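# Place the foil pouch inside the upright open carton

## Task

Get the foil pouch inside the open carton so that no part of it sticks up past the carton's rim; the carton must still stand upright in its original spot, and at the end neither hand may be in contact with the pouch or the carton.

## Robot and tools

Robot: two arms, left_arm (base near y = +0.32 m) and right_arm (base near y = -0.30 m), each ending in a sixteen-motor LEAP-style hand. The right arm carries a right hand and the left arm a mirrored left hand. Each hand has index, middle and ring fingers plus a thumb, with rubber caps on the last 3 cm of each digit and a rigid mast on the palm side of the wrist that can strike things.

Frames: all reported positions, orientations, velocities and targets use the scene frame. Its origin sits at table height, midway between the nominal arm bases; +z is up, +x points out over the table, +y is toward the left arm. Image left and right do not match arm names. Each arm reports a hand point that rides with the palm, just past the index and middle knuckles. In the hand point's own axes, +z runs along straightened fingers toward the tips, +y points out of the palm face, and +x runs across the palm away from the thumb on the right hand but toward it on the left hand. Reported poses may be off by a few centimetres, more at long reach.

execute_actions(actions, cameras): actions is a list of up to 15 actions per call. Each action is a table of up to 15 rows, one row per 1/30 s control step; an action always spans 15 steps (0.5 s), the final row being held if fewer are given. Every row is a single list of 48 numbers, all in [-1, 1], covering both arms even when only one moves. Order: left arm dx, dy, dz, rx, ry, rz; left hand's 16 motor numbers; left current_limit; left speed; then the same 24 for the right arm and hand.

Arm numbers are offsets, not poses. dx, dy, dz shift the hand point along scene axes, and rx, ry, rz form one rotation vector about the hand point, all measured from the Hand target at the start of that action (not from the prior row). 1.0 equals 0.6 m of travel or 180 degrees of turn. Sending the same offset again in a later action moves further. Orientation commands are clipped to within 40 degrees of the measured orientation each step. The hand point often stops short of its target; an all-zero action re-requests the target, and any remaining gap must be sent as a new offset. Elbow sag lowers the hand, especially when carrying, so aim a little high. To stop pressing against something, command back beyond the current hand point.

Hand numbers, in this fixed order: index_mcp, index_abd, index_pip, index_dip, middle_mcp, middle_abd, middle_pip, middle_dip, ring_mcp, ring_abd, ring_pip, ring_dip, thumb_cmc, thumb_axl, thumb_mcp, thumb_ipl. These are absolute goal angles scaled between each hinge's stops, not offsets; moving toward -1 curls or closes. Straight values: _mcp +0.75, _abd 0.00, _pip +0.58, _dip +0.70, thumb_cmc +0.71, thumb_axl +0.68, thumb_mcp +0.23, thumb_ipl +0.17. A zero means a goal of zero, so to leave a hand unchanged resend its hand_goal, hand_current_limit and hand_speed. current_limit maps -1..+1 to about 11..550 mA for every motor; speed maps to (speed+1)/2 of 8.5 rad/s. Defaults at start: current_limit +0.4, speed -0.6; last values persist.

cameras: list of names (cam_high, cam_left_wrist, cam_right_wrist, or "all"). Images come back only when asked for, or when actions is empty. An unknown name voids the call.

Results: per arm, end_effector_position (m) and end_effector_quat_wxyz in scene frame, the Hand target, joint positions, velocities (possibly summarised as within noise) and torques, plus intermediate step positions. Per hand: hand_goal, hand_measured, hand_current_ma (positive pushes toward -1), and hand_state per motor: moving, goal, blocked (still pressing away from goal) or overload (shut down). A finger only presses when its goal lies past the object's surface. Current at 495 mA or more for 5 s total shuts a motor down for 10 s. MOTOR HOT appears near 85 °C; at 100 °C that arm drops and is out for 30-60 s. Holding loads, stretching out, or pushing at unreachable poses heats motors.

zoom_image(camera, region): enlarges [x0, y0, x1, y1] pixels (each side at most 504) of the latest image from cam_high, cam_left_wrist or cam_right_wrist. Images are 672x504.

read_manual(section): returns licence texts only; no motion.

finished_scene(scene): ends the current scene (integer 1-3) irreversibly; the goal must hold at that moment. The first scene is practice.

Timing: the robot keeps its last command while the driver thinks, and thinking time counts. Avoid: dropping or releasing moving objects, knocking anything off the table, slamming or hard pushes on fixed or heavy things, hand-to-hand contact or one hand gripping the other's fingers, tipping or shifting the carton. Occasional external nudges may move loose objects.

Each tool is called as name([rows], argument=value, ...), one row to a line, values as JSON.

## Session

execute_actions(actions=[])

zoom_image(camera="cam_high", region=[250, 60, 450, 210])

Scene clock: 0.00 s.
left_arm: end_effector_position=(+0.3274, +0.4620, +0.2481) hand_goal=(+0.754, +0.000, +0.576, +0.696, +0.754, +0.000, +0.576, +0.696, +0.754, +0.000, +0.576, +0.696, +0.714, +0.678, +0.226, +0.168) hand_measured=(+0.754, +0.000, +0.576, +0.696, +0.754, +0.000, +0.576, +0.696, +0.754, +0.000, +0.576, +0.696, +0.714, +0.678, +0.226, +0.168) hand_current_ma=(+0, +0, +0, +0, +0, +0, +0, +0, +0, +0, +0, +0, +0, +0, +0, +0) hand_state=(goal, goal, goal, goal, goal, goal, goal, goal, goal, goal, goal, goal, goal, goal, goal, goal) hand_current_limit=0.40 hand_speed=-0.60 end_effector_quat_wxyz=(-0.010, +0.202, +0.941, +0.272) | right_arm: end_effector_position=(+0.6745, -0.0499, +0.1950) hand_goal=(+0.754, +0.000, +0.576, +0.696, +0.754, +0.000, +0.576, +0.696, +0.754, +0.000, +0.576, +0.696, +0.714, +0.678, +0.226, +0.168) hand_measured=(+0.754, +0.000, +0.576, +0.696, +0.754, +0.000, +0.576, +0.696, +0.754, +0.000, +0.576, +0.696, +0.714, +0.678, +0.226, +0.168) hand_current_ma=(+0, +0, +0, +0, +0, +0, +0, +0, +0, +0, +0, +0, +0, +0, +0, +0) hand_state=(goal, goal, goal, goal, goal, goal, goal, goal, goal, goal, goal, goal, goal, goal, goal, goal) hand_current_limit=0.40 hand_speed=-0.60 end_effector_quat_wxyz=(+0.220, +0.338, +0.728, +0.554)
Joint positions: left_arm=[-0.101 1.246 1.009 -1.264 -0.547 -1.191] | right_arm=[0.295 1.97 1.132 0.505 -0.486 -0.103]
Joint velocities: within noise
Joint torques (N m): no reading
Heat: left arm: hottest elbow 33 °C; right arm: hottest shoulder 34 °C.
Hand target: left_arm +0.3344, +0.4617, +0.2618; +0.008, +0.197, +0.941, +0.275 | right_arm +0.6808, -0.0483, +0.2124; +0.231, +0.329, +0.722, +0.563
camera_calibration:
cam_left_wrist: T_world_to_cam=[[0.437534, -0.779498, -0.448271, 0.297297], [-0.663831, -0.616277, 0.423711, 0.346211], [-0.606541, 0.112188, -0.787097, 0.469984], [0, 0, 0, 1]] pos_world=[0.384813, 0.392378, 0.356499]
cam_right_wrist: T_world_to_cam=[[0.705312, -0.470976, 0.529827, -0.565629], [-0.333484, -0.879971, -0.33829, 0.205346], [0.625558, 0.061911, -0.777717, -0.141914], [0, 0, 0, 1]] pos_world=[0.5562, -0.0769134, 0.258783]

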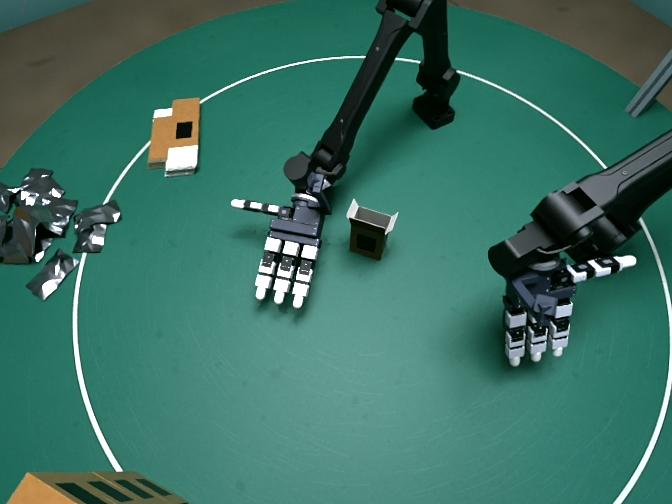

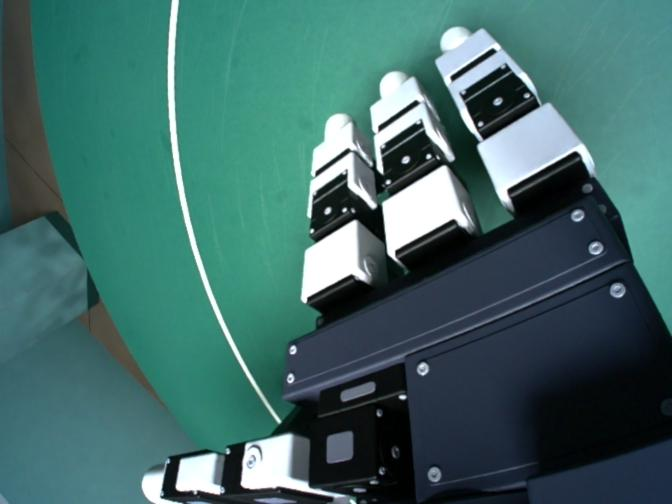

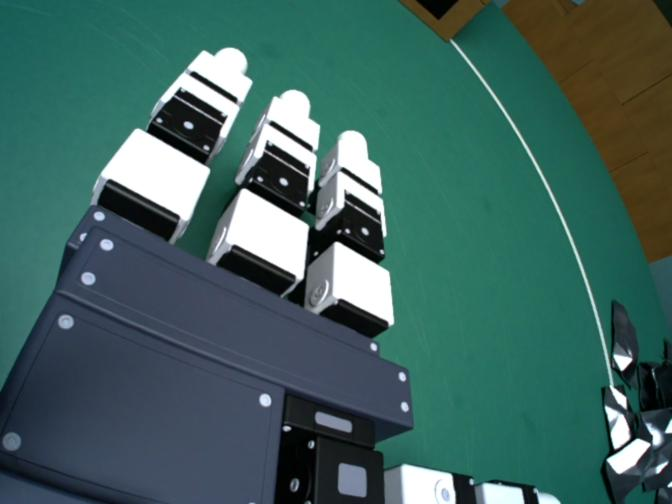

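Scaled by 2.520 from the camera's 672x504 image, which has a finer 960x720 frame.

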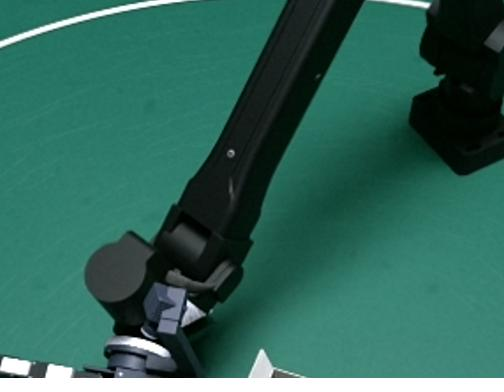

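execute_actions([
  [[0,0,0,0,0,0,0.754,0,0.576,0.696,0.754,0,0.576,0.696,0.754,0,0.576,0.696,0.714,0.678,0.226,0.168,0.4,-0.6,0.0,0.0,0.16,0,0,0,0.754,0,0.576,0.696,0.754,0,0.576,0.696,1,0,0.3,0.6,0.714,0.678,0.226,0.168,0.4,-0.6]],
  [[0,0,0,0,0,0,0.754,0,0.576,0.696,0.754,0,0.576,0.696,0.754,0,0.576,0.696,0.714,0.678,0.226,0.168,0.4,-0.6,0.0,-0.3,0.02,0,0,-0.08,0.754,0,0.576,0.696,0.754,0,0.576,0.696,1,0,0.3,0.6,0.714,0.678,0.226,0.168,0.4,-0.6]],
  [[0,0,0,0,0,0,0.754,0,0.576,0.696,0.754,0,0.576,0.696,0.754,0,0.576,0.696,0.714,0.678,0.226,0.168,0.4,-0.6,-0.1,-0.35,0,0,0,-0.12,0.754,0,0.576,0.696,0.754,0,0.576,0.696,1,0,0.3,0.6,0.714,0.678,0.226,0.168,0.4,-0.6]],
], cameras=["cam_high","cam_right_wrist"])

zoom_image(camera="cam_high", region=[270, 140, 420, 290])

Scene clock: 8.30 s.
left_arm: end_effector_position=(+0.3274, +0.4620, +0.2481) hand_goal=(+0.754, +0.000, +0.576, +0.696, +0.754, +0.000, +0.576, +0.696, +0.754, +0.000, +0.576, +0.696, +0.714, +0.678, +0.226, +0.168) hand_measured=(+0.756, +0.000, +0.576, +0.696, +0.756, +0.000, +0.576, +0.696, +0.756, +0.000, +0.576, +0.696, +0.716, +0.678, +0.224, +0.168) hand_current_ma=(+0, +0, +0, +0, +0, +0, +0, +0, +0, +0, +0, +0, +0, +0, +0, +0) hand_state=(goal, goal, goal, goal, goal, goal, goal, goal, goal, goal, goal, goal, goal, goal, goal, goal) hand_current_limit=0.40 hand_speed=-0.60 end_effector_quat_wxyz=(-0.010, +0.202, +0.941, +0.272) | right_arm: end_effector_position=(+0.6200, -0.4447, +0.3022) hand_goal=(+0.754, +0.000, +0.576, +0.696, +0.754, +0.000, +0.576, +0.696, +1.000, +0.000, +0.300, +0.600, +0.714, +0.678, +0.226, +0.168) hand_measured=(+0.762, +0.000, +0.576, +0.696, +0.764, +0.000, +0.576, +0.696, +1.000, +0.000, +0.306, +0.604, +0.724, +0.678, +0.224, +0.168) hand_current_ma=(+2, +0, +0, +0, +2, +0, +0, +0, +0, +0, +1, +0, +2, +0, +0, +0) hand_state=(goal, goal, goal, goal, goal, goal, goal, goal, goal, goal, goal, goal, goal, goal, goal, goal) hand_current_limit=0.40 hand_speed=-0.60 end_effector_quat_wxyz=(+0.385, +0.548, +0.589, +0.453)
Joint positions: left_arm=[-0.101 1.246 1.009 -1.264 -0.547 -1.191] | right_arm=[-0.26 1.594 0.943 0.324 -0.405 -0.088]
Joint torques (N m): left_arm=[-0.85 -8.76 10.3 -0.05 -0.86 -0.02] | right_arm=[-0.03 -14.68 10.18 2.41 -0.14 0.05]
Heat: left arm: hottest elbow 35 °C; right arm: hottest shoulder 35 °C.
Hand target: left_arm +0.3344, +0.4617, +0.2618; +0.008, +0.197, +0.941, +0.275 | right_arm +0.6209, -0.4382, +0.3204; +0.394, +0.536, +0.585, +0.464
Off the commanded pose: left_arm 0.015 m, 2 deg | right_arm 0.019 m, 2 deg.
Step readings (end_effector_position of left_arm | right_arm):
0: (+0.3274, +0.4620, +0.2481) | (+0.6745, -0.0499, +0.1950)
1: (+0.3274, +0.4620, +0.2481) | (+0.6745, -0.0499, +0.1949)
2: (+0.3274, +0.4620, +0.2481) | (+0.6744, -0.0499, +0.1947)
4: (+0.3274, +0.4620, +0.2481) | (+0.6732, -0.0502, +0.1981)
8: (+0.3274, +0.4620, +0.2481) | (+0.6679, -0.0516, +0.2374)
15: (+0.3274, +0.4620, +0.2481) | (+0.6692, -0.0512, +0.3056)
16: (+0.3274, +0.4620, +0.2481) | (+0.6699, -0.0520, +0.3063)
17: (+0.3274, +0.4620, +0.2481) | (+0.6708, -0.0558, +0.3066)
19: (+0.3274, +0.4620, +0.2481) | (+0.6715, -0.0762, +0.3015)
23: (+0.3274, +0.4620, +0.2481) | (+0.6769, -0.1621, +0.2950)
30: (+0.3274, +0.4620, +0.2481) | (+0.6835, -0.2509, +0.3053)
31: (+0.3274, +0.4620, +0.2481) | (+0.6829, -0.2512, +0.3056)
32: (+0.3274, +0.4620, +0.2481) | (+0.6812, -0.2538, +0.3046)
34: (+0.3274, +0.4620, +0.2481) | (+0.6698, -0.2733, +0.3006)
38: (+0.3274, +0.4620, +0.2481) | (+0.6408, -0.3633, +0.2938)
45: (+0.3274, +0.4620, +0.2481) | (+0.6182, -0.4549, +0.3018)
camera_calibration:
cam_right_wrist: T_world_to_cam=[[0.288562, -0.791449, 0.538833, -0.656787], [-0.793045, -0.512898, -0.328656, 0.321207], [0.536481, -0.332481, -0.775657, -0.120782], [0, 0, 0, 1]] pos_world=[0.509052, -0.395224, 0.365779]
Images, in order (width x height): cam_high 672x504, cam_right_wrist 672x504.

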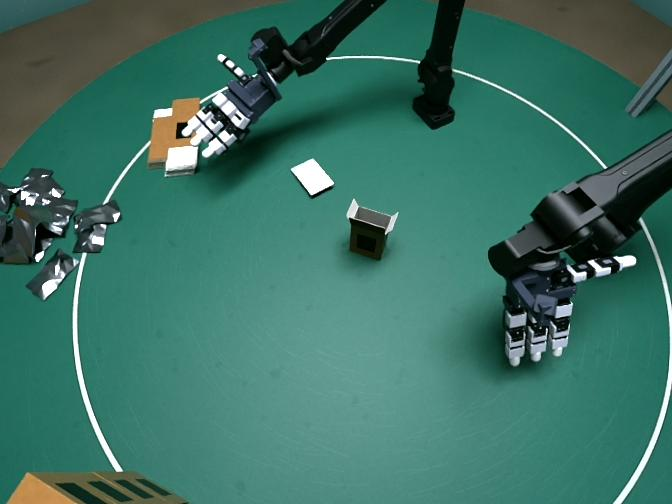

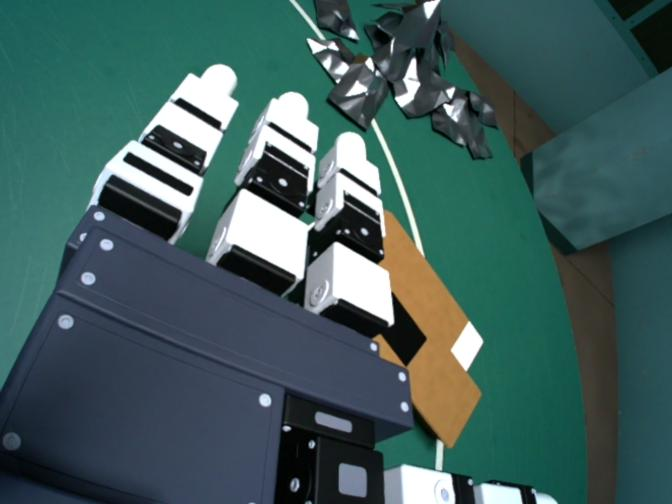

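Scaled by 3.360 from the camera's 672x504 image, which has a finer 960x720 frame.

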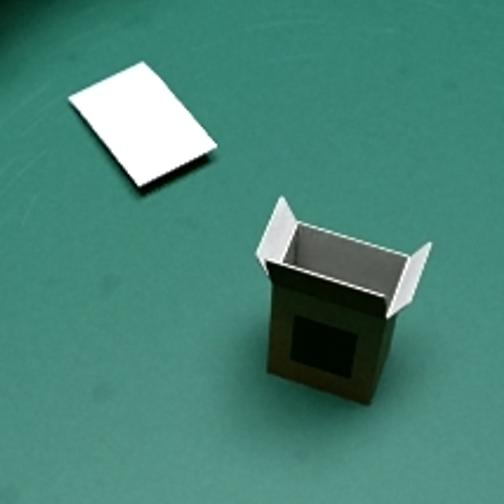

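zoom_image(camera="cam_high", region=[340, 190, 410, 260])

zoom_image(camera="cam_high", region=[283, 145, 343, 205])

Scaled by 7.200 from the camera's 672x504 image, which has a finer 960x720 frame.

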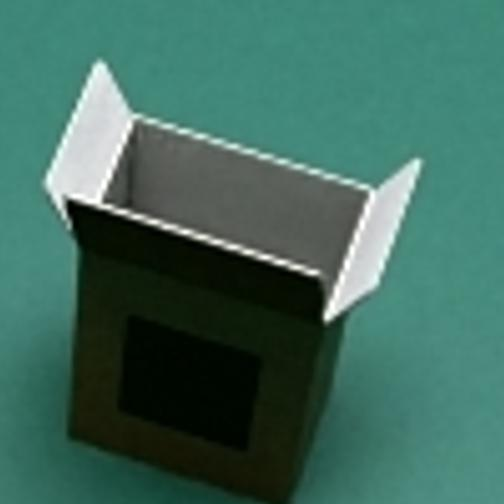

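Scaled by 8.400 from the camera's 672x504 image, which has a finer 960x720 frame.

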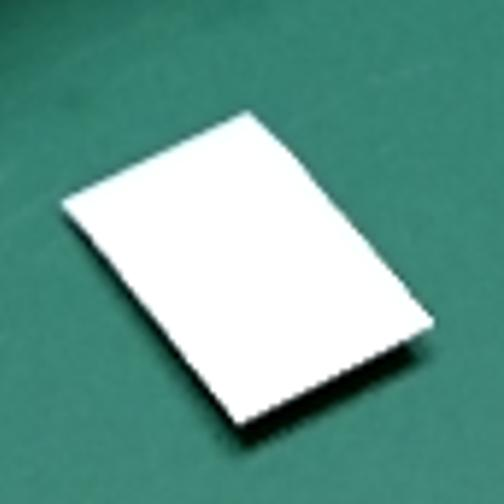

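execute_actions([
  [[0,0,0,0,0,0,0.754,0,0.576,0.696,0.754,0,0.576,0.696,0.754,0,0.576,0.696,0.714,0.678,0.226,0.168,0.4,-0.6,-0.031,0.041,0.03,0.093,0.103,-0.1006,0.754,0,0.576,0.696,0.754,0,0.576,0.696,0.754,0,0.576,0.696,0.714,0.678,0.226,0.168,0.4,-0.6]],
  [[0,0,0,0,0,0,0.754,0,0.576,0.696,0.754,0,0.576,0.696,0.754,0,0.576,0.696,0.714,0.678,0.226,0.168,0.4,-0.6,-0.031,0.041,0.0,0.093,0.103,-0.1006,0.754,0,0.576,0.696,0.754,0,0.576,0.696,0.754,0,0.576,0.696,0.714,0.678,0.226,0.168,0.4,-0.6]],
])

Scene clock: 50.83 s.
left_arm: end_effector_position=(+0.3274, +0.4620, +0.2481) hand_goal=(+0.754, +0.000, +0.576, +0.696, +0.754, +0.000, +0.576, +0.696, +0.754, +0.000, +0.576, +0.696, +0.714, +0.678, +0.226, +0.168) hand_measured=(+0.756, +0.000, +0.576, +0.696, +0.756, +0.000, +0.576, +0.696, +0.756, +0.000, +0.576, +0.696, +0.716, +0.678, +0.224, +0.168) hand_current_ma=(+0, +0, +0, +0, +0, +0, +0, +0, +0, +0, +0, +0, +0, +0, +0, +0) hand_state=(goal, goal, goal, goal, goal, goal, goal, goal, goal, goal, goal, goal, goal, goal, goal, goal) hand_current_limit=0.40 hand_speed=-0.60 end_effector_quat_wxyz=(-0.010, +0.202, +0.941, +0.272) | right_arm: end_effector_position=(+0.5720, -0.3854, +0.3131) hand_goal=(+0.754, +0.000, +0.576, +0.696, +0.754, +0.000, +0.576, +0.696, +0.754, +0.000, +0.576, +0.696, +0.714, +0.678, +0.226, +0.168) hand_measured=(+0.762, +0.000, +0.576, +0.696, +0.762, +0.000, +0.576, +0.696, +0.762, +0.000, +0.576, +0.694, +0.724, +0.678, +0.224, +0.168) hand_current_ma=(+1, +0, +0, +0, +2, +0, +0, +0, +2, +0, +0, +0, +2, +0, +0, +0) hand_state=(goal, goal, goal, goal, goal, goal, goal, goal, goal, goal, goal, goal, goal, goal, goal, goal) hand_current_limit=0.40 hand_speed=-0.60 end_effector_quat_wxyz=(+0.148, +0.888, +0.347, +0.263)
Joint positions: left_arm=[-0.101 1.246 1.009 -1.264 -0.547 -1.191] | right_arm=[0.054 1.449 1.32 -0.834 0.085 0.807]
Joint torques (N m): left_arm=[0.09 -8.64 10.22 -0.12 -0.89 0.03] | right_arm=[-0.09 -11.34 15.47 0.81 0.15 0.07]
Heat: left arm: hottest elbow 39 °C; right arm: hottest elbow 37 °C.
Hand target: left_arm +0.3344, +0.4617, +0.2618; +0.008, +0.197, +0.941, +0.275 | right_arm +0.5837, -0.3890, +0.3384; +0.148, +0.889, +0.333, +0.278
Off the commanded pose: left_arm 0.015 m, 2 deg | right_arm 0.028 m, 2 deg.
Step readings (end_effector_position of left_arm | right_arm):
0: (+0.3274, +0.4620, +0.2481) | (+0.6200, -0.4447, +0.3022)
1: (+0.3274, +0.4620, +0.2481) | (+0.6198, -0.4463, +0.3021)
2: (+0.3274, +0.4620, +0.2481) | (+0.6193, -0.4509, +0.2993)
4: (+0.3274, +0.4620, +0.2481) | (+0.6110, -0.4560, +0.2934)
8: (+0.3274, +0.4620, +0.2481) | (+0.5933, -0.4286, +0.3074)
15: (+0.3274, +0.4620, +0.2481) | (+0.5900, -0.4042, +0.3264)
16: (+0.3274, +0.4620, +0.2481) | (+0.5891, -0.4078, +0.3251)
17: (+0.3274, +0.4620, +0.2481) | (+0.5862, -0.4120, +0.3210)
19: (+0.3274, +0.4620, +0.2481) | (+0.5771, -0.4178, +0.3112)
23: (+0.3274, +0.4620, +0.2481) | (+0.5675, -0.3967, +0.3074)
30: (+0.3274, +0.4620, +0.2481) | (+0.5745, -0.3824, +0.3309)

execute_actions([
  [[0,0,0,0,0,0,0.754,0,0.576,0.696,0.754,0,0.576,0.696,0.754,0,0.576,0.696,0.714,0.678,0.226,0.168,0.4,-0.6,-0.031,0.041,-0.03,0.093,0.103,-0.1006,0.754,0,0.576,0.696,0.754,0,0.576,0.696,0.754,0,0.576,0.696,0.714,0.678,0.226,0.168,0.4,-0.6]],
  [[0,0,0,0,0,0,0.754,0,0.576,0.696,0.754,0,0.576,0.696,0.754,0,0.576,0.696,0.714,0.678,0.226,0.168,0.4,-0.6,-0.031,0.041,-0.13,0.093,0.103,-0.1006,0.754,0,0.576,0.696,0.754,0,0.576,0.696,0.754,0,0.576,0.696,0.714,0.678,0.226,0.168,0.4,-0.6]],
], cameras=["cam_high","cam_right_wrist"])

Scene clock: 54.37 s.
left_arm: end_effector_position=(+0.3274, +0.4620, +0.2481) hand_goal=(+0.754, +0.000, +0.576, +0.696, +0.754, +0.000, +0.576, +0.696, +0.754, +0.000, +0.576, +0.696, +0.714, +0.678, +0.226, +0.168) hand_measured=(+0.756, +0.000, +0.576, +0.696, +0.756, +0.000, +0.576, +0.696, +0.756, +0.000, +0.576, +0.696, +0.716, +0.678, +0.224, +0.168) hand_current_ma=(+0, +0, +0, +0, +0, +0, +0, +0, +0, +0, +0, +0, +0, +0, +0, +0) hand_state=(goal, goal, goal, goal, goal, goal, goal, goal, goal, goal, goal, goal, goal, goal, goal, goal) hand_current_limit=0.40 hand_speed=-0.60 end_effector_quat_wxyz=(-0.010, +0.202, +0.941, +0.272) | right_arm: end_effector_position=(+0.5380, -0.3355, +0.2177) hand_goal=(+0.754, +0.000, +0.576, +0.696, +0.754, +0.000, +0.576, +0.696, +0.754, +0.000, +0.576, +0.696, +0.714, +0.678, +0.226, +0.168) hand_measured=(+0.752, +0.000, +0.576, +0.696, +0.752, +0.000, +0.576, +0.696, +0.752, +0.000, +0.576, +0.694, +0.714, +0.678, +0.224, +0.168) hand_current_ma=(+0, +0, +0, +0, +0, +0, +0, +0, +0, +0, +0, +0, +0, +0, +0, +0) hand_state=(goal, goal, goal, goal, goal, goal, goal, goal, goal, goal, goal, goal, goal, goal, goal, goal) hand_current_limit=0.40 hand_speed=-0.60 end_effector_quat_wxyz=(-0.137, +0.990, -0.004, -0.011)
Joint positions: left_arm=[-0.101 1.246 1.009 -1.264 -0.547 -1.191] | right_arm=[0.041 1.897 1.878 -1.575 -0.276 1.571]
Joint torques (N m): left_arm=[-0.21 -9.35 10.29 0.01 -0.85 -0.01] | right_arm=[-1.44 -18.78 13.26 -0.55 -0.31 0.23]
Heat: left arm: hottest elbow 39 °C; right arm: hottest elbow 37 °C.
Hand target: left_arm +0.3344, +0.4617, +0.2618; +0.008, +0.197, +0.941, +0.275 | right_arm +0.5464, -0.3398, +0.2424; -0.139, +0.990, -0.014, +0.012
Off the commanded pose: left_arm 0.015 m, 2 deg | right_arm 0.026 m, 3 deg.
Step readings (end_effector_position of left_arm | right_arm):
0: (+0.3274, +0.4620, +0.2481) | (+0.5719, -0.3855, +0.3130)
1: (+0.3274, +0.4620, +0.2481) | (+0.5711, -0.3855, +0.3128)
2: (+0.3274, +0.4620, +0.2481) | (+0.5675, -0.3856, +0.3105)
4: (+0.3274, +0.4620, +0.2481) | (+0.5603, -0.3844, +0.3076)
8: (+0.3274, +0.4620, +0.2481) | (+0.5597, -0.3729, +0.3098)
15: (+0.3274, +0.4620, +0.2481) | (+0.5589, -0.3641, +0.3062)
16: (+0.3274, +0.4620, +0.2481) | (+0.5578, -0.3624, +0.3035)
17: (+0.3274, +0.4620, +0.2481) | (+0.5550, -0.3580, +0.2988)
19: (+0.3274, +0.4620, +0.2481) | (+0.5503, -0.3453, +0.2868)
23: (+0.3274, +0.4620, +0.2481) | (+0.5473, -0.3285, +0.2552)
30: (+0.3274, +0.4620, +0.2481) | (+0.5363, -0.3306, +0.2087)
camera_calibration:
cam_right_wrist: T_world_to_cam=[[-0.800668, -0.573475, -0.173371, 0.312989], [-0.420743, 0.332226, 0.844157, 0.112315], [-0.426504, 0.748834, -0.507289, 0.716524], [0, 0, 0, 1]] pos_world=[0.603457, -0.39438, 0.322936]
Images, in order (width x height): cam_high 672x504, cam_right_wrist 672x504.

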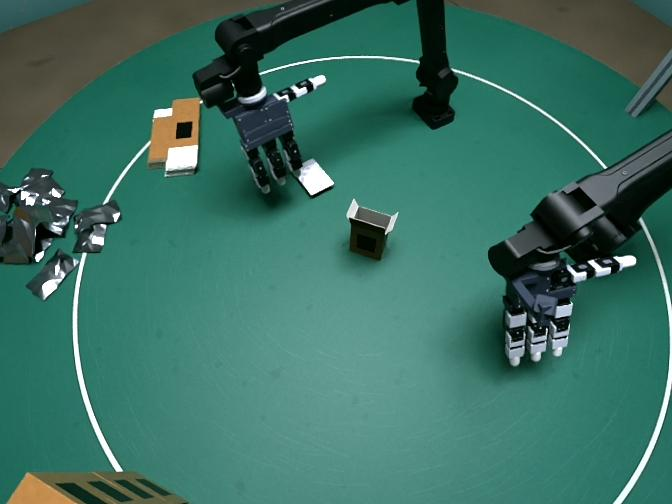

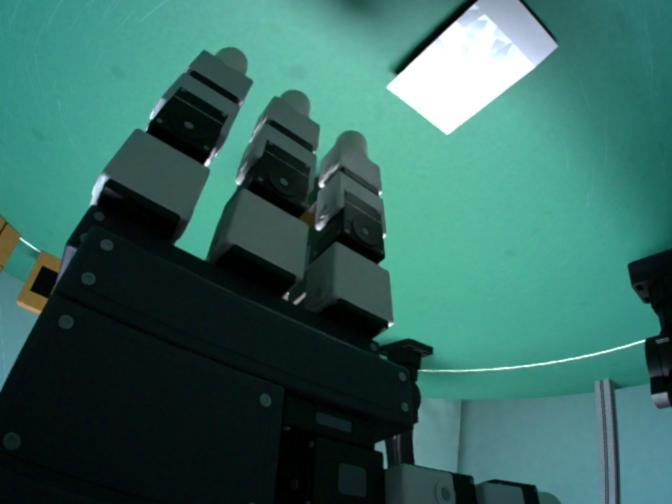

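execute_actions([
  [[0,0,0,0,0,0,0.754,0,0.576,0.696,0.754,0,0.576,0.696,0.754,0,0.576,0.696,0.714,0.678,0.226,0.168,0.4,-0.6,0,0,-0.11,0,0,0,0.754,0,0.576,0.696,0.754,0,0.576,0.696,0.754,0,0.576,0.696,0.714,0.678,0.226,0.168,0.4,-0.6]],
  [[0,0,0,0,0,0,0.754,0,0.576,0.696,0.754,0,0.576,0.696,0.754,0,0.576,0.696,0.714,0.678,0.226,0.168,0.4,-0.6,0,0,-0.048,0,0,0,0.754,0,0.576,0.696,0.754,0,0.576,0.696,0.754,0,0.576,0.696,0.714,0.678,0.226,0.168,0.4,-0.6]],
])

Scene clock: 58.87 s.
left_arm: end_effector_position=(+0.3274, +0.4620, +0.2481) hand_goal=(+0.754, +0.000, +0.576, +0.696, +0.754, +0.000, +0.576, +0.696, +0.754, +0.000, +0.576, +0.696, +0.714, +0.678, +0.226, +0.168) hand_measured=(+0.756, +0.000, +0.576, +0.696, +0.756, +0.000, +0.576, +0.696, +0.756, +0.000, +0.576, +0.696, +0.716, +0.678, +0.224, +0.168) hand_current_ma=(+0, +0, +0, +0, +0, +0, +0, +0, +0, +0, +0, +0, +0, +0, +0, +0) hand_state=(goal, goal, goal, goal, goal, goal, goal, goal, goal, goal, goal, goal, goal, goal, goal, goal) hand_current_limit=0.40 hand_speed=-0.60 end_effector_quat_wxyz=(-0.010, +0.202, +0.941, +0.272) | right_arm: end_effector_position=(+0.5427, -0.3353, +0.1494) hand_goal=(+0.754, +0.000, +0.576, +0.696, +0.754, +0.000, +0.576, +0.696, +0.754, +0.000, +0.576, +0.696, +0.714, +0.678, +0.226, +0.168) hand_measured=(+0.752, +0.000, +0.576, +0.696, +0.752, +0.000, +0.576, +0.696, +0.752, +0.000, +0.576, +0.694, +0.714, +0.678, +0.224, +0.168) hand_current_ma=(+0, +0, +0, +0, +0, +0, +0, +0, +0, +0, +0, +0, +0, +0, +0, +0) hand_state=(goal, goal, goal, goal, goal, goal, goal, goal, goal, goal, goal, goal, goal, goal, goal, goal) hand_current_limit=0.40 hand_speed=-0.60 end_effector_quat_wxyz=(-0.138, +0.990, -0.003, +0.008)
Joint positions: left_arm=[-0.101 1.246 1.009 -1.264 -0.547 -1.191] | right_arm=[0.041 1.903 1.711 -1.363 -0.277 1.573]
Joint torques (N m): left_arm=[-0.44 -8.88 10.35 -0.06 -0.86 0.03] | right_arm=[-0.73 -16.79 9.85 0.16 -0.28 0.22]
Heat: left arm: hottest elbow 40 °C; right arm: hottest elbow 38 °C.
Hand target: left_arm +0.3344, +0.4617, +0.2618; +0.008, +0.197, +0.941, +0.275 | right_arm +0.5464, -0.3399, +0.1476; -0.139, +0.990, -0.014, +0.012
Off the commanded pose: left_arm 0.015 m, 2 deg | right_arm 0.006 m, 1 deg.
Step readings (end_effector_position of left_arm | right_arm):
0: (+0.3274, +0.4620, +0.2481) | (+0.5379, -0.3355, +0.2177)
1: (+0.3274, +0.4620, +0.2481) | (+0.5381, -0.3355, +0.2177)
2: (+0.3274, +0.4620, +0.2481) | (+0.5394, -0.3355, +0.2161)
4: (+0.3274, +0.4620, +0.2481) | (+0.5441, -0.3353, +0.2089)
8: (+0.3274, +0.4620, +0.2481) | (+0.5422, -0.3353, +0.1859)
15: (+0.3274, +0.4620, +0.2481) | (+0.5413, -0.3353, +0.1733)
16: (+0.3274, +0.4620, +0.2481) | (+0.5420, -0.3353, +0.1731)
17: (+0.3274, +0.4620, +0.2481) | (+0.5431, -0.3353, +0.1719)
19: (+0.3274, +0.4620, +0.2481) | (+0.5454, -0.3353, +0.1666)
23: (+0.3274, +0.4620, +0.2481) | (+0.5421, -0.3353, +0.1544)
30: (+0.3274, +0.4620, +0.2481) | (+0.5425, -0.3353, +0.1494)

execute_actions([
  [[0,0,0,0,0,0,0.754,0,0.576,0.696,0.754,0,0.576,0.696,0.754,0,0.576,0.696,0.714,0.678,0.226,0.168,0.4,-0.6,0,0,-0.065,0,0,0,0.754,0,0.576,0.696,0.754,0,0.576,0.696,0.754,0,0.576,0.696,0.714,0.678,0.226,0.168,0.4,-0.6]],
  [[0,0,0,0,0,0,0.754,0,0.576,0.696,0.754,0,0.576,0.696,0.754,0,0.576,0.696,0.714,0.678,0.226,0.168,0.4,-0.6,-0.06,0,-0.004,0,0,0,0.754,0,0.576,0.696,0.754,0,0.576,0.696,0.754,0,0.576,0.696,0.714,0.678,0.226,0.168,0.4,-0.6]],
], cameras=["cam_high"])

zoom_image(camera="cam_high", region=[250, 130, 370, 220])

Scene clock: 63.13 s.
left_arm: end_effector_position=(+0.3274, +0.4620, +0.2481) hand_goal=(+0.754, +0.000, +0.576, +0.696, +0.754, +0.000, +0.576, +0.696, +0.754, +0.000, +0.576, +0.696, +0.714, +0.678, +0.226, +0.168) hand_measured=(+0.756, +0.000, +0.576, +0.696, +0.756, +0.000, +0.576, +0.696, +0.756, +0.000, +0.576, +0.696, +0.716, +0.678, +0.224, +0.168) hand_current_ma=(+0, +0, +0, +0, +0, +0, +0, +0, +0, +0, +0, +0, +0, +0, +0, +0) hand_state=(goal, goal, goal, goal, goal, goal, goal, goal, goal, goal, goal, goal, goal, goal, goal, goal) hand_current_limit=0.40 hand_speed=-0.60 end_effector_quat_wxyz=(-0.010, +0.202, +0.941, +0.272) | right_arm: end_effector_position=(+0.5087, -0.3358, +0.1010) hand_goal=(+0.754, +0.000, +0.576, +0.696, +0.754, +0.000, +0.576, +0.696, +0.754, +0.000, +0.576, +0.696, +0.714, +0.678, +0.226, +0.168) hand_measured=(+0.752, -0.002, +0.576, +0.696, +0.752, -0.002, +0.576, +0.696, +0.754, +0.000, +0.576, +0.694, +0.714, +0.678, +0.224, +0.168) hand_current_ma=(+0, +0, +0, +0, +0, +0, +0, +0, +0, +0, +0, +0, +0, +0, +0, +0) hand_state=(goal, goal, goal, goal, goal, goal, goal, goal, goal, goal, goal, goal, goal, goal, goal, goal) hand_current_limit=0.40 hand_speed=-0.60 end_effector_quat_wxyz=(-0.139, +0.990, -0.004, +0.002)
Joint positions: left_arm=[-0.101 1.246 1.009 -1.264 -0.547 -1.191] | right_arm=[0.039 1.858 1.511 -1.22 -0.278 1.573]
Joint torques (N m): left_arm=[-0.5 -9.05 10.26 0.16 -0.89 0] | right_arm=[-0.5 -17.67 8.94 0.34 -0.18 0.2]
Heat: left arm: hottest elbow 40 °C; right arm: hottest elbow 38 °C.
Hand target: left_arm +0.3344, +0.4617, +0.2618; +0.008, +0.197, +0.941, +0.275 | right_arm +0.5105, -0.3398, +0.1062; -0.139, +0.990, -0.014, +0.013
Off the commanded pose: left_arm 0.015 m, 2 deg | right_arm 0.007 m, 2 deg.
Step readings (end_effector_position of left_arm | right_arm):
0: (+0.3274, +0.4620, +0.2481) | (+0.5427, -0.3353, +0.1494)
1: (+0.3274, +0.4620, +0.2481) | (+0.5429, -0.3353, +0.1491)
2: (+0.3274, +0.4620, +0.2481) | (+0.5439, -0.3353, +0.1470)
4: (+0.3274, +0.4620, +0.2481) | (+0.5461, -0.3353, +0.1406)
8: (+0.3274, +0.4620, +0.2481) | (+0.5422, -0.3353, +0.1216)
15: (+0.3274, +0.4620, +0.2481) | (+0.5413, -0.3353, +0.1070)
16: (+0.3274, +0.4620, +0.2481) | (+0.5412, -0.3353, +0.1065)
17: (+0.3274, +0.4620, +0.2481) | (+0.5399, -0.3353, +0.1051)
19: (+0.3274, +0.4620, +0.2481) | (+0.5319, -0.3352, +0.1007)
23: (+0.3274, +0.4620, +0.2481) | (+0.5148, -0.3359, +0.1035)
30: (+0.3274, +0.4620, +0.2481) | (+0.5088, -0.3358, +0.1012)
Images, in order (width x height): cam_high 672x504.

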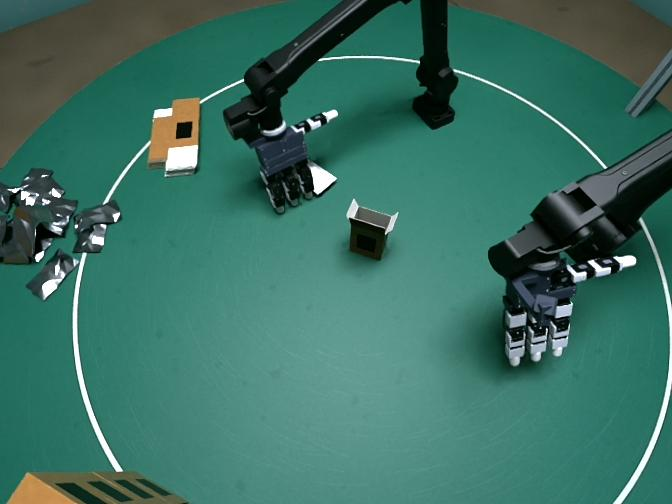

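Scaled by 4.200 from the camera's 672x504 image, which has a finer 960x720 frame.

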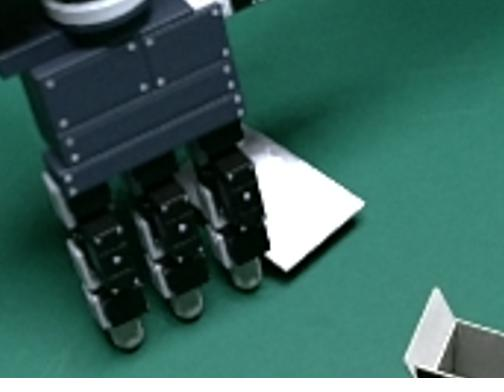

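execute_actions([
  [[0,0,0,0,0,0,0.754,0,0.576,0.696,0.754,0,0.576,0.696,0.754,0,0.576,0.696,0.714,0.678,0.226,0.168,0.4,-0.6,-0.05,0,0.005,0,0,0,0.754,0,0.576,0.696,0.754,0,0.576,0.696,0.754,0,0.576,0.696,0.714,0.678,0.226,0.168,0.4,-0.6]],
], cameras=["cam_high","cam_right_wrist"])

zoom_image(camera="cam_high", region=[250, 130, 370, 220])

Scene clock: 65.53 s.
left_arm: end_effector_position=(+0.3274, +0.4620, +0.2481) hand_goal=(+0.754, +0.000, +0.576, +0.696, +0.754, +0.000, +0.576, +0.696, +0.754, +0.000, +0.576, +0.696, +0.714, +0.678, +0.226, +0.168) hand_measured=(+0.756, +0.000, +0.576, +0.696, +0.756, +0.000, +0.576, +0.696, +0.756, +0.000, +0.576, +0.696, +0.716, +0.678, +0.224, +0.168) hand_current_ma=(+0, +0, +0, +0, +0, +0, +0, +0, +0, +0, +0, +0, +0, +0, +0, +0) hand_state=(goal, goal, goal, goal, goal, goal, goal, goal, goal, goal, goal, goal, goal, goal, goal, goal) hand_current_limit=0.40 hand_speed=-0.60 end_effector_quat_wxyz=(-0.010, +0.202, +0.941, +0.272) | right_arm: end_effector_position=(+0.4779, -0.3356, +0.1014) hand_goal=(+0.754, +0.000, +0.576, +0.696, +0.754, +0.000, +0.576, +0.696, +0.754, +0.000, +0.576, +0.696, +0.714, +0.678, +0.226, +0.168) hand_measured=(+0.752, -0.004, +0.576, +0.696, +0.752, -0.002, +0.576, +0.696, +0.754, -0.002, +0.576, +0.696, +0.714, +0.678, +0.224, +0.168) hand_current_ma=(+0, +0, +0, +0, +0, +0, +0, +0, +0, +0, +0, +0, +0, +0, +0, +0) hand_state=(goal, goal, goal, goal, goal, goal, goal, goal, goal, goal, goal, goal, goal, goal, goal, goal) hand_current_limit=0.40 hand_speed=-0.60 end_effector_quat_wxyz=(-0.139, +0.990, -0.005, -0.001)
Joint positions: left_arm=[-0.101 1.246 1.009 -1.264 -0.547 -1.191] | right_arm=[0.039 1.787 1.409 -1.196 -0.278 1.573]
Joint torques (N m): left_arm=[-0.03 -9.47 10.21 -0.02 -0.88 -0.06] | right_arm=[-1.26 -16.85 8.73 0.42 -0.19 0.2]
Heat: left arm: hottest elbow 40 °C; right arm: hottest elbow 38 °C.
Hand target: left_arm +0.3344, +0.4617, +0.2618; +0.008, +0.197, +0.941, +0.275 | right_arm +0.4805, -0.3398, +0.1093; -0.139, +0.990, -0.014, +0.012
Off the commanded pose: left_arm 0.015 m, 2 deg | right_arm 0.009 m, 2 deg.
Step readings (end_effector_position of left_arm | right_arm):
0: (+0.3274, +0.4620, +0.2481) | (+0.5087, -0.3358, +0.1010)
1: (+0.3274, +0.4620, +0.2481) | (+0.5084, -0.3358, +0.1007)
2: (+0.3274, +0.4620, +0.2481) | (+0.5066, -0.3358, +0.1003)
4: (+0.3274, +0.4620, +0.2481) | (+0.5002, -0.3358, +0.1002)
8: (+0.3274, +0.4620, +0.2481) | (+0.4816, -0.3356, +0.1013)
15: (+0.3274, +0.4620, +0.2481) | (+0.4779, -0.3356, +0.1014)
camera_calibration:
cam_right_wrist: T_world_to_cam=[[-0.799701, -0.569689, -0.189561, 0.247111], [-0.434846, 0.331868, 0.837121, 0.192584], [-0.413989, 0.751877, -0.513122, 0.627554], [0, 0, 0, 1]] pos_world=[0.54116, -0.39498, 0.207638]
Images, in order (width x height): cam_high 672x504, cam_right_wrist 672x504.

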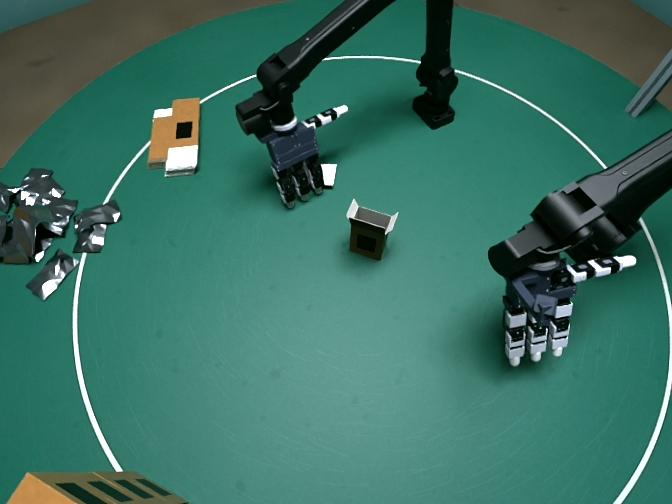

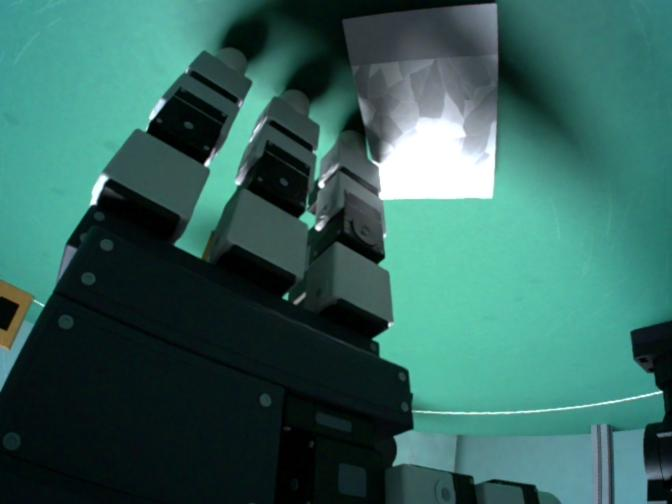

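Scaled by 4.200 from the camera's 672x504 image, which has a finer 960x720 frame.

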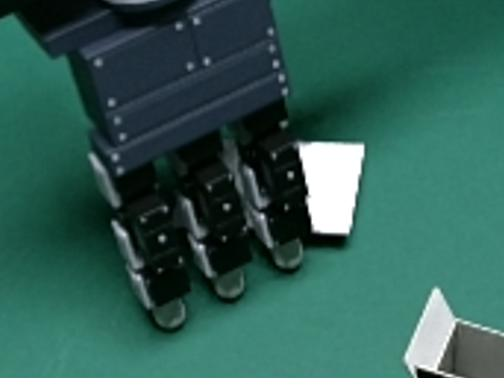

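execute_actions([
  [[0,0,0,0,0,0,0.754,0,0.576,0.696,0.754,0,0.576,0.696,0.754,0,0.576,0.696,0.714,0.678,0.226,0.168,0.4,-0.6,0.01,0,0.14,0,0,0,0.754,0,0.576,0.696,0.754,0,0.576,0.696,0.754,0,0.576,0.696,0.714,0.678,0.226,0.168,0.4,-0.6]],
  [[0,0,0,0,0,0,0.754,0,0.576,0.696,0.754,0,0.576,0.696,0.754,0,0.576,0.696,0.714,0.678,0.226,0.168,0.4,-0.6,-0.034,0.062,0,0.1226,-0.0435,-0.0991,0.95,0,-0.1,0.26,0.95,0,-0.1,0.26,1,0,0.3,0.6,0.1,0.68,0.17,0.1,0.4,-0.4]],
  [[0,0,0,0,0,0,0.754,0,0.576,0.696,0.754,0,0.576,0.696,0.754,0,0.576,0.696,0.714,0.678,0.226,0.168,0.4,-0.6,-0.034,0.062,-0.05,0.1226,-0.0435,-0.0991,0.95,0,-0.56,0.26,0.95,0,-0.56,0.26,1,0,0.3,0.6,-0.871,0.68,0.17,0.1,0.4,-0.4]],
], cameras=["cam_high","cam_right_wrist"])

zoom_image(camera="cam_high", region=[270, 110, 390, 200])

Scene clock: 86.13 s.
left_arm: end_effector_position=(+0.3274, +0.4620, +0.2481) hand_goal=(+0.754, +0.000, +0.576, +0.696, +0.754, +0.000, +0.576, +0.696, +0.754, +0.000, +0.576, +0.696, +0.714, +0.678, +0.226, +0.168) hand_measured=(+0.756, +0.000, +0.576, +0.696, +0.756, +0.000, +0.576, +0.696, +0.756, +0.000, +0.576, +0.696, +0.716, +0.678, +0.224, +0.168) hand_current_ma=(+0, +0, +0, +0, +0, +0, +0, +0, +0, +0, +0, +0, +0, +0, +0, +0) hand_state=(goal, goal, goal, goal, goal, goal, goal, goal, goal, goal, goal, goal, goal, goal, goal, goal) hand_current_limit=0.40 hand_speed=-0.60 end_effector_quat_wxyz=(-0.010, +0.202, +0.941, +0.272) | right_arm: end_effector_position=(+0.4416, -0.2630, +0.1539) hand_goal=(+0.950, +0.000, -0.560, +0.260, +0.950, +0.000, -0.560, +0.260, +1.000, +0.000, +0.300, +0.600, -0.870, +0.680, +0.170, +0.100) hand_measured=(+0.940, -0.002, -0.558, +0.262, +0.940, -0.002, -0.558, +0.262, +0.986, -0.002, +0.300, +0.602, -0.864, +0.678, +0.168, +0.102) hand_current_ma=(-2, +0, +0, +0, -2, +0, +0, +0, -4, +0, +0, +0, +1, +0, +0, +0) hand_state=(goal, goal, goal, goal, goal, goal, goal, goal, goal, goal, goal, goal, goal, goal, goal, goal) hand_current_limit=0.40 hand_speed=-0.40 end_effector_quat_wxyz=(-0.493, +0.844, -0.186, +0.099)
Joint positions: left_arm=[-0.101 1.246 1.009 -1.264 -0.547 -1.191] | right_arm=[-0.12 1.516 1.107 -0.754 -1.002 2.063]
Joint torques (N m): left_arm=[-0.5 -8.41 10.18 0.03 -0.82 0.01] | right_arm=[-0.73 -13.39 9.5 1.13 -0.85 0.28]
Heat: left arm: hottest elbow 41 °C; right arm: hottest elbow 38 °C.
Hand target: left_arm +0.3344, +0.4617, +0.2618; +0.008, +0.197, +0.941, +0.275 | right_arm +0.4457, -0.2655, +0.1633; -0.484, +0.805, -0.293, +0.177
Off the commanded pose: left_arm 0.015 m, 2 deg | right_arm 0.010 m, 16 deg.
joint sent to its limit (right arm) — joint 6 (wrist roll), upper limit. The joint targets are off in orientation, not in position.
Step readings (end_effector_position of left_arm | right_arm):
0: (+0.3274, +0.4620, +0.2481) | (+0.4779, -0.3356, +0.1014)
1: (+0.3274, +0.4620, +0.2481) | (+0.4777, -0.3356, +0.1016)
2: (+0.3274, +0.4620, +0.2481) | (+0.4751, -0.3356, +0.1029)
4: (+0.3274, +0.4620, +0.2481) | (+0.4680, -0.3355, +0.1106)
8: (+0.3274, +0.4620, +0.2481) | (+0.4650, -0.3355, +0.1410)
15: (+0.3274, +0.4620, +0.2481) | (+0.4776, -0.3356, +0.1814)
16: (+0.3274, +0.4620, +0.2481) | (+0.4777, -0.3333, +0.1815)
17: (+0.3274, +0.4620, +0.2481) | (+0.4773, -0.3224, +0.1796)
19: (+0.3274, +0.4620, +0.2481) | (+0.4768, -0.3030, +0.1759)
23: (+0.3274, +0.4620, +0.2481) | (+0.4699, -0.2932, +0.1787)
30: (+0.3274, +0.4620, +0.2481) | (+0.4651, -0.3034, +0.1892)
31: (+0.3274, +0.4620, +0.2481) | (+0.4651, -0.3007, +0.1889)
32: (+0.3274, +0.4620, +0.2481) | (+0.4660, -0.2897, +0.1882)
34: (+0.3274, +0.4620, +0.2481) | (+0.4614, -0.2707, +0.1834)
38: (+0.3274, +0.4620, +0.2481) | (+0.4408, -0.2589, +0.1622)
45: (+0.3274, +0.4620, +0.2481) | (+0.4387, -0.2634, +0.1492)
camera_calibration:
cam_right_wrist: T_world_to_cam=[[-0.84522, 0.0773937, -0.528785, 0.511904], [-0.5343, -0.143238, 0.83307, 0.0283085], [-0.0112675, 0.986658, 0.162419, 0.364849], [0, 0, 0, 1]] pos_world=[0.451907, -0.395544, 0.187846]
Images, in order (width x height): cam_high 672x504, cam_right_wrist 672x504.

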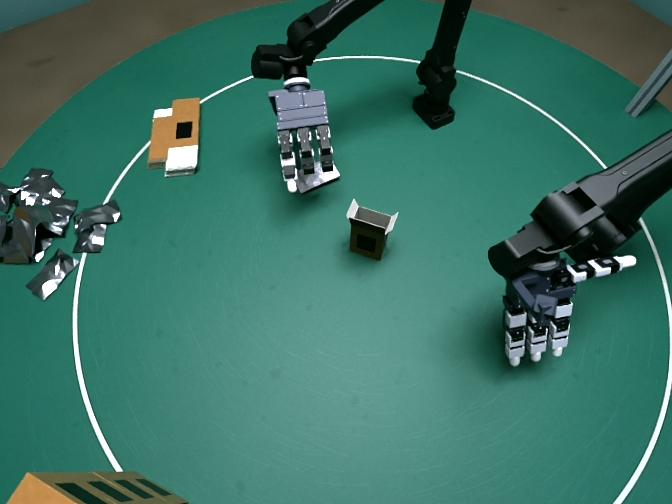

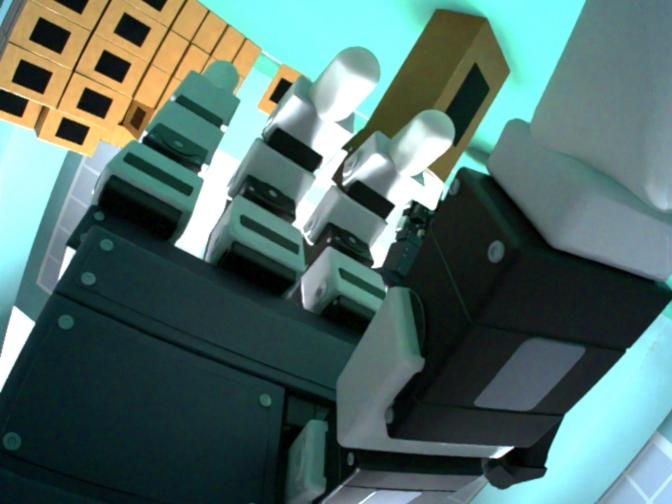

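Scaled by 4.200 from the camera's 672x504 image, which has a finer 960x720 frame.

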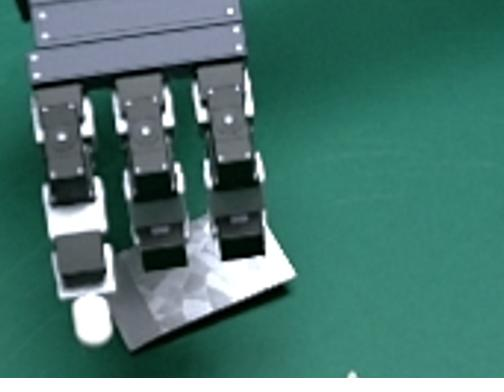

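zoom_image(camera="cam_high", region=[290, 150, 350, 200])

Scaled by 8.400 from the camera's 672x504 image, which has a finer 960x720 frame.

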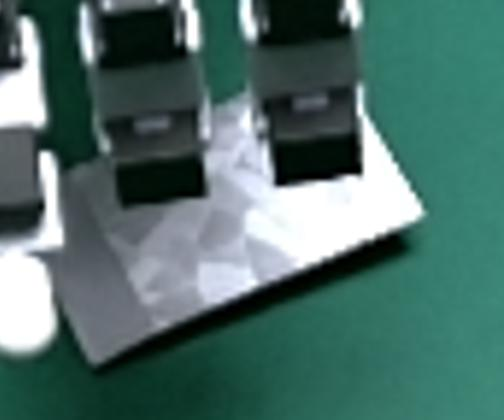

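execute_actions([
  [[0,0,0,0,0,0,0.754,0,0.576,0.696,0.754,0,0.576,0.696,0.754,0,0.576,0.696,0.714,0.678,0.226,0.168,0.4,-0.6,-0.0295,0.014,0,0,0,0.194,0.95,0,-0.56,0.26,0.95,0,-0.56,0.26,1,0,0.3,0.6,-0.871,0.68,0.17,0.1,0.4,-0.4]],
], cameras=["cam_high"])

zoom_image(camera="cam_high", region=[280, 140, 350, 200])

Scene clock: 99.03 s.
left_arm: end_effector_position=(+0.3274, +0.4620, +0.2481) hand_goal=(+0.754, +0.000, +0.576, +0.696, +0.754, +0.000, +0.576, +0.696, +0.754, +0.000, +0.576, +0.696, +0.714, +0.678, +0.226, +0.168) hand_measured=(+0.756, +0.000, +0.576, +0.696, +0.756, +0.000, +0.576, +0.696, +0.756, +0.000, +0.576, +0.696, +0.716, +0.678, +0.224, +0.168) hand_current_ma=(+0, +0, +0, +0, +0, +0, +0, +0, +0, +0, +0, +0, +0, +0, +0, +0) hand_state=(goal, goal, goal, goal, goal, goal, goal, goal, goal, goal, goal, goal, goal, goal, goal, goal) hand_current_limit=0.40 hand_speed=-0.60 end_effector_quat_wxyz=(-0.010, +0.202, +0.941, +0.272) | right_arm: end_effector_position=(+0.4109, -0.2572, +0.1532) hand_goal=(+0.950, +0.000, -0.560, +0.260, +0.950, +0.000, -0.560, +0.260, +1.000, +0.000, +0.300, +0.600, -0.870, +0.680, +0.170, +0.100) hand_measured=(+0.940, -0.002, -0.558, +0.262, +0.940, -0.002, -0.558, +0.262, +0.986, -0.002, +0.300, +0.602, -0.866, +0.678, +0.168, +0.102) hand_current_ma=(-2, +0, +0, +0, -2, +0, +0, +0, -4, +0, +0, +0, +0, +0, +0, +0) hand_state=(goal, goal, goal, goal, goal, goal, goal, goal, goal, goal, goal, goal, goal, goal, goal, goal) hand_current_limit=0.40 hand_speed=-0.40 end_effector_quat_wxyz=(-0.516, +0.854, -0.065, +0.021)
Joint positions: left_arm=[-0.101 1.246 1.009 -1.264 -0.547 -1.191] | right_arm=[-0.121 1.614 1.226 -1.281 -1.082 1.496]
Joint torques (N m): left_arm=[0.21 -8.47 10.24 0.08 -0.81 0.05] | right_arm=[0.09 -11.93 12.79 -0.29 -0.7 -0.1]
Heat: left arm: hottest elbow 41 °C; right arm: hottest shoulder 37 °C.
Hand target: left_arm +0.3344, +0.4617, +0.2618; +0.008, +0.197, +0.941, +0.275 | right_arm +0.4280, -0.2570, +0.1633; -0.515, +0.856, -0.038, +0.023
Off the commanded pose: left_arm 0.015 m, 2 deg | right_arm 0.020 m, 3 deg.
Step readings (end_effector_position of left_arm | right_arm):
0: (+0.3274, +0.4620, +0.2481) | (+0.4416, -0.2630, +0.1539)
1: (+0.3274, +0.4620, +0.2481) | (+0.4413, -0.2624, +0.1543)
2: (+0.3274, +0.4620, +0.2481) | (+0.4380, -0.2596, +0.1552)
4: (+0.3274, +0.4620, +0.2481) | (+0.4244, -0.2531, +0.1567)
8: (+0.3274, +0.4620, +0.2481) | (+0.4048, -0.2501, +0.1538)
15: (+0.3274, +0.4620, +0.2481) | (+0.4073, -0.2548, +0.1532)
Images, in order (width x height): cam_high 672x504.

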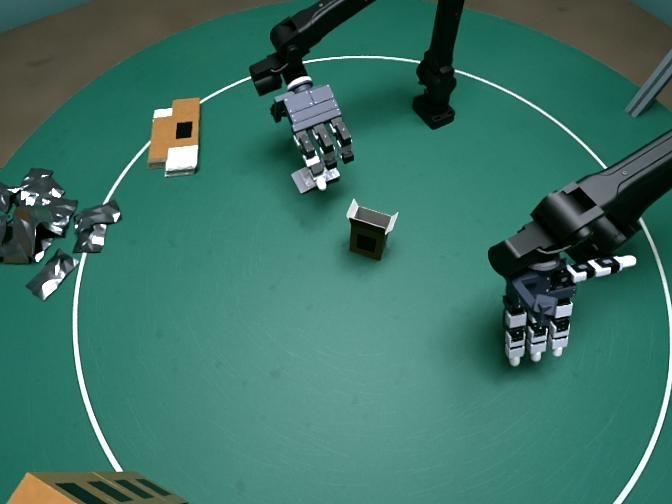

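Scaled by 7.200 from the camera's 672x504 image, which has a finer 960x720 frame.

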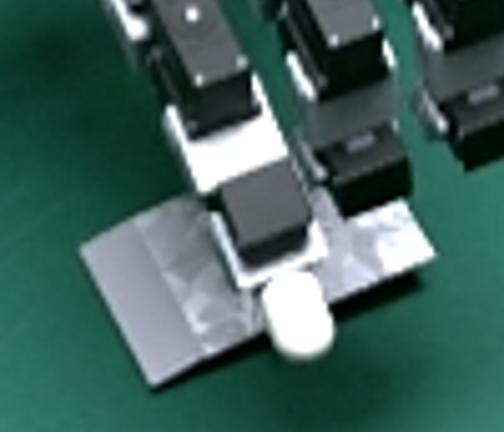

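execute_actions([
  [[0,0,0,0,0,0,0.754,0,0.576,0.696,0.754,0,0.576,0.696,0.754,0,0.576,0.696,0.714,0.678,0.226,0.168,0.4,-0.6,0.018,0.002,-0.142,0,0,0,0.95,0,-0.56,0.26,0.95,0,-0.56,0.26,1,0,0.3,0.6,-0.871,0.68,0.17,0.1,0.4,-0.4]],
], cameras=["cam_high","cam_right_wrist"])

zoom_image(camera="cam_high", region=[280, 140, 350, 200])

Scene clock: 102.83 s.
left_arm: end_effector_position=(+0.3274, +0.4620, +0.2481) hand_goal=(+0.754, +0.000, +0.576, +0.696, +0.754, +0.000, +0.576, +0.696, +0.754, +0.000, +0.576, +0.696, +0.714, +0.678, +0.226, +0.168) hand_measured=(+0.756, +0.000, +0.576, +0.696, +0.756, +0.000, +0.576, +0.696, +0.756, +0.000, +0.576, +0.696, +0.716, +0.678, +0.224, +0.168) hand_current_ma=(+0, +0, +0, +0, +0, +0, +0, +0, +0, +0, +0, +0, +0, +0, +0, +0) hand_state=(goal, goal, goal, goal, goal, goal, goal, goal, goal, goal, goal, goal, goal, goal, goal, goal) hand_current_limit=0.40 hand_speed=-0.60 end_effector_quat_wxyz=(-0.010, +0.202, +0.941, +0.272) | right_arm: end_effector_position=(+0.4274, -0.2607, +0.0698) hand_goal=(+0.950, +0.000, -0.560, +0.260, +0.950, +0.000, -0.560, +0.260, +1.000, +0.000, +0.300, +0.600, -0.870, +0.680, +0.170, +0.100) hand_measured=(+0.940, -0.002, -0.558, +0.262, +0.940, -0.002, -0.558, +0.262, +0.986, -0.002, +0.300, +0.602, -0.866, +0.678, +0.168, +0.102) hand_current_ma=(-2, +0, +0, +0, -2, +0, +0, +0, -4, +0, +0, +0, +0, +0, +0, +0) hand_state=(goal, goal, goal, goal, goal, goal, goal, goal, goal, goal, goal, goal, goal, goal, goal, goal) hand_current_limit=0.40 hand_speed=-0.40 end_effector_quat_wxyz=(-0.516, +0.854, -0.060, +0.008)
Joint positions: left_arm=[-0.101 1.246 1.009 -1.264 -0.547 -1.191] | right_arm=[-0.121 1.779 1.197 -1.145 -1.079 1.449]
Joint torques (N m): left_arm=[-0.26 -9.11 10.52 -0.01 -0.87 0.05] | right_arm=[0.91 -14.45 9.25 -0.09 -0.82 -0.07]
Heat: left arm: hottest elbow 41 °C; right arm: hottest elbow 38 °C.
Hand target: left_arm +0.3344, +0.4617, +0.2618; +0.008, +0.197, +0.941, +0.275 | right_arm +0.4388, -0.2558, +0.0780; -0.515, +0.856, -0.038, +0.023
Off the commanded pose: left_arm 0.015 m, 2 deg | right_arm 0.015 m, 3 deg.
Step readings (end_effector_position of left_arm | right_arm):
0: (+0.3274, +0.4620, +0.2481) | (+0.4110, -0.2572, +0.1532)
1: (+0.3274, +0.4620, +0.2481) | (+0.4112, -0.2573, +0.1527)
2: (+0.3274, +0.4620, +0.2481) | (+0.4130, -0.2576, +0.1510)
4: (+0.3274, +0.4620, +0.2481) | (+0.4222, -0.2593, +0.1411)
8: (+0.3274, +0.4620, +0.2481) | (+0.4302, -0.2608, +0.1045)
15: (+0.3274, +0.4620, +0.2481) | (+0.4263, -0.2606, +0.0697)
camera_calibration:
cam_right_wrist: T_world_to_cam=[[-0.84297, -0.168948, -0.510742, 0.388824], [-0.440003, -0.329703, 0.83528, 0.00204274], [-0.309512, 0.928845, 0.203592, 0.485499], [0, 0, 0, 1]] pos_world=[0.478933, -0.384588, 0.0980386]
Images, in order (width x height): cam_high 672x504, cam_right_wrist 672x504.

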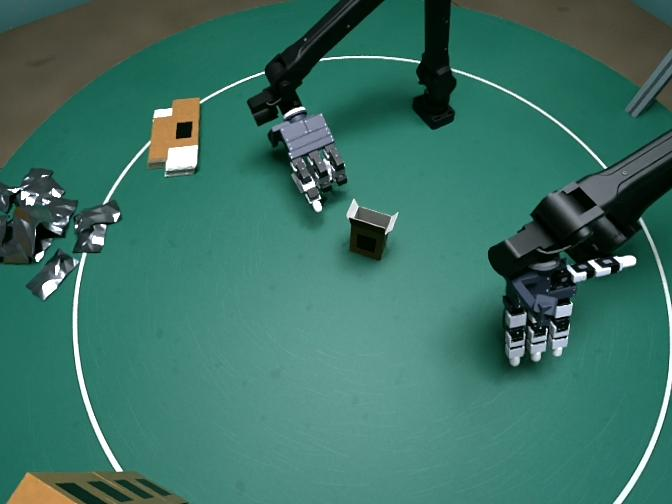

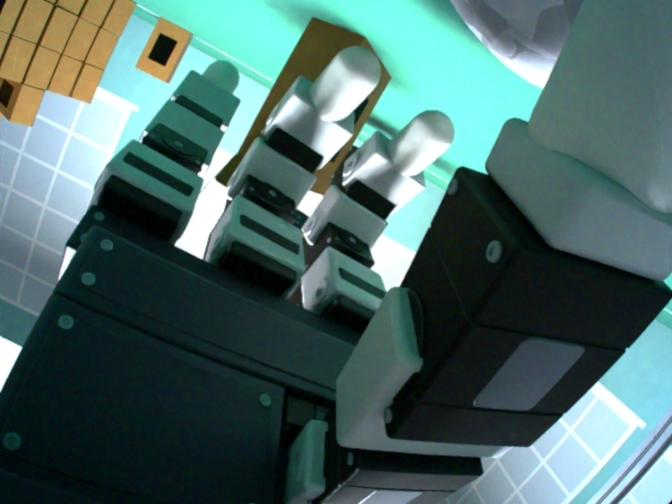

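Scaled by 7.200 from the camera's 672x504 image, which has a finer 960x720 frame.

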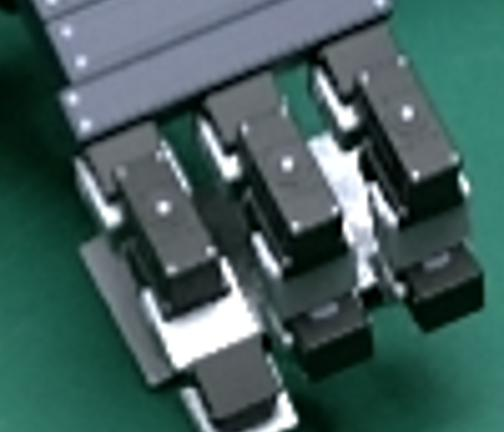

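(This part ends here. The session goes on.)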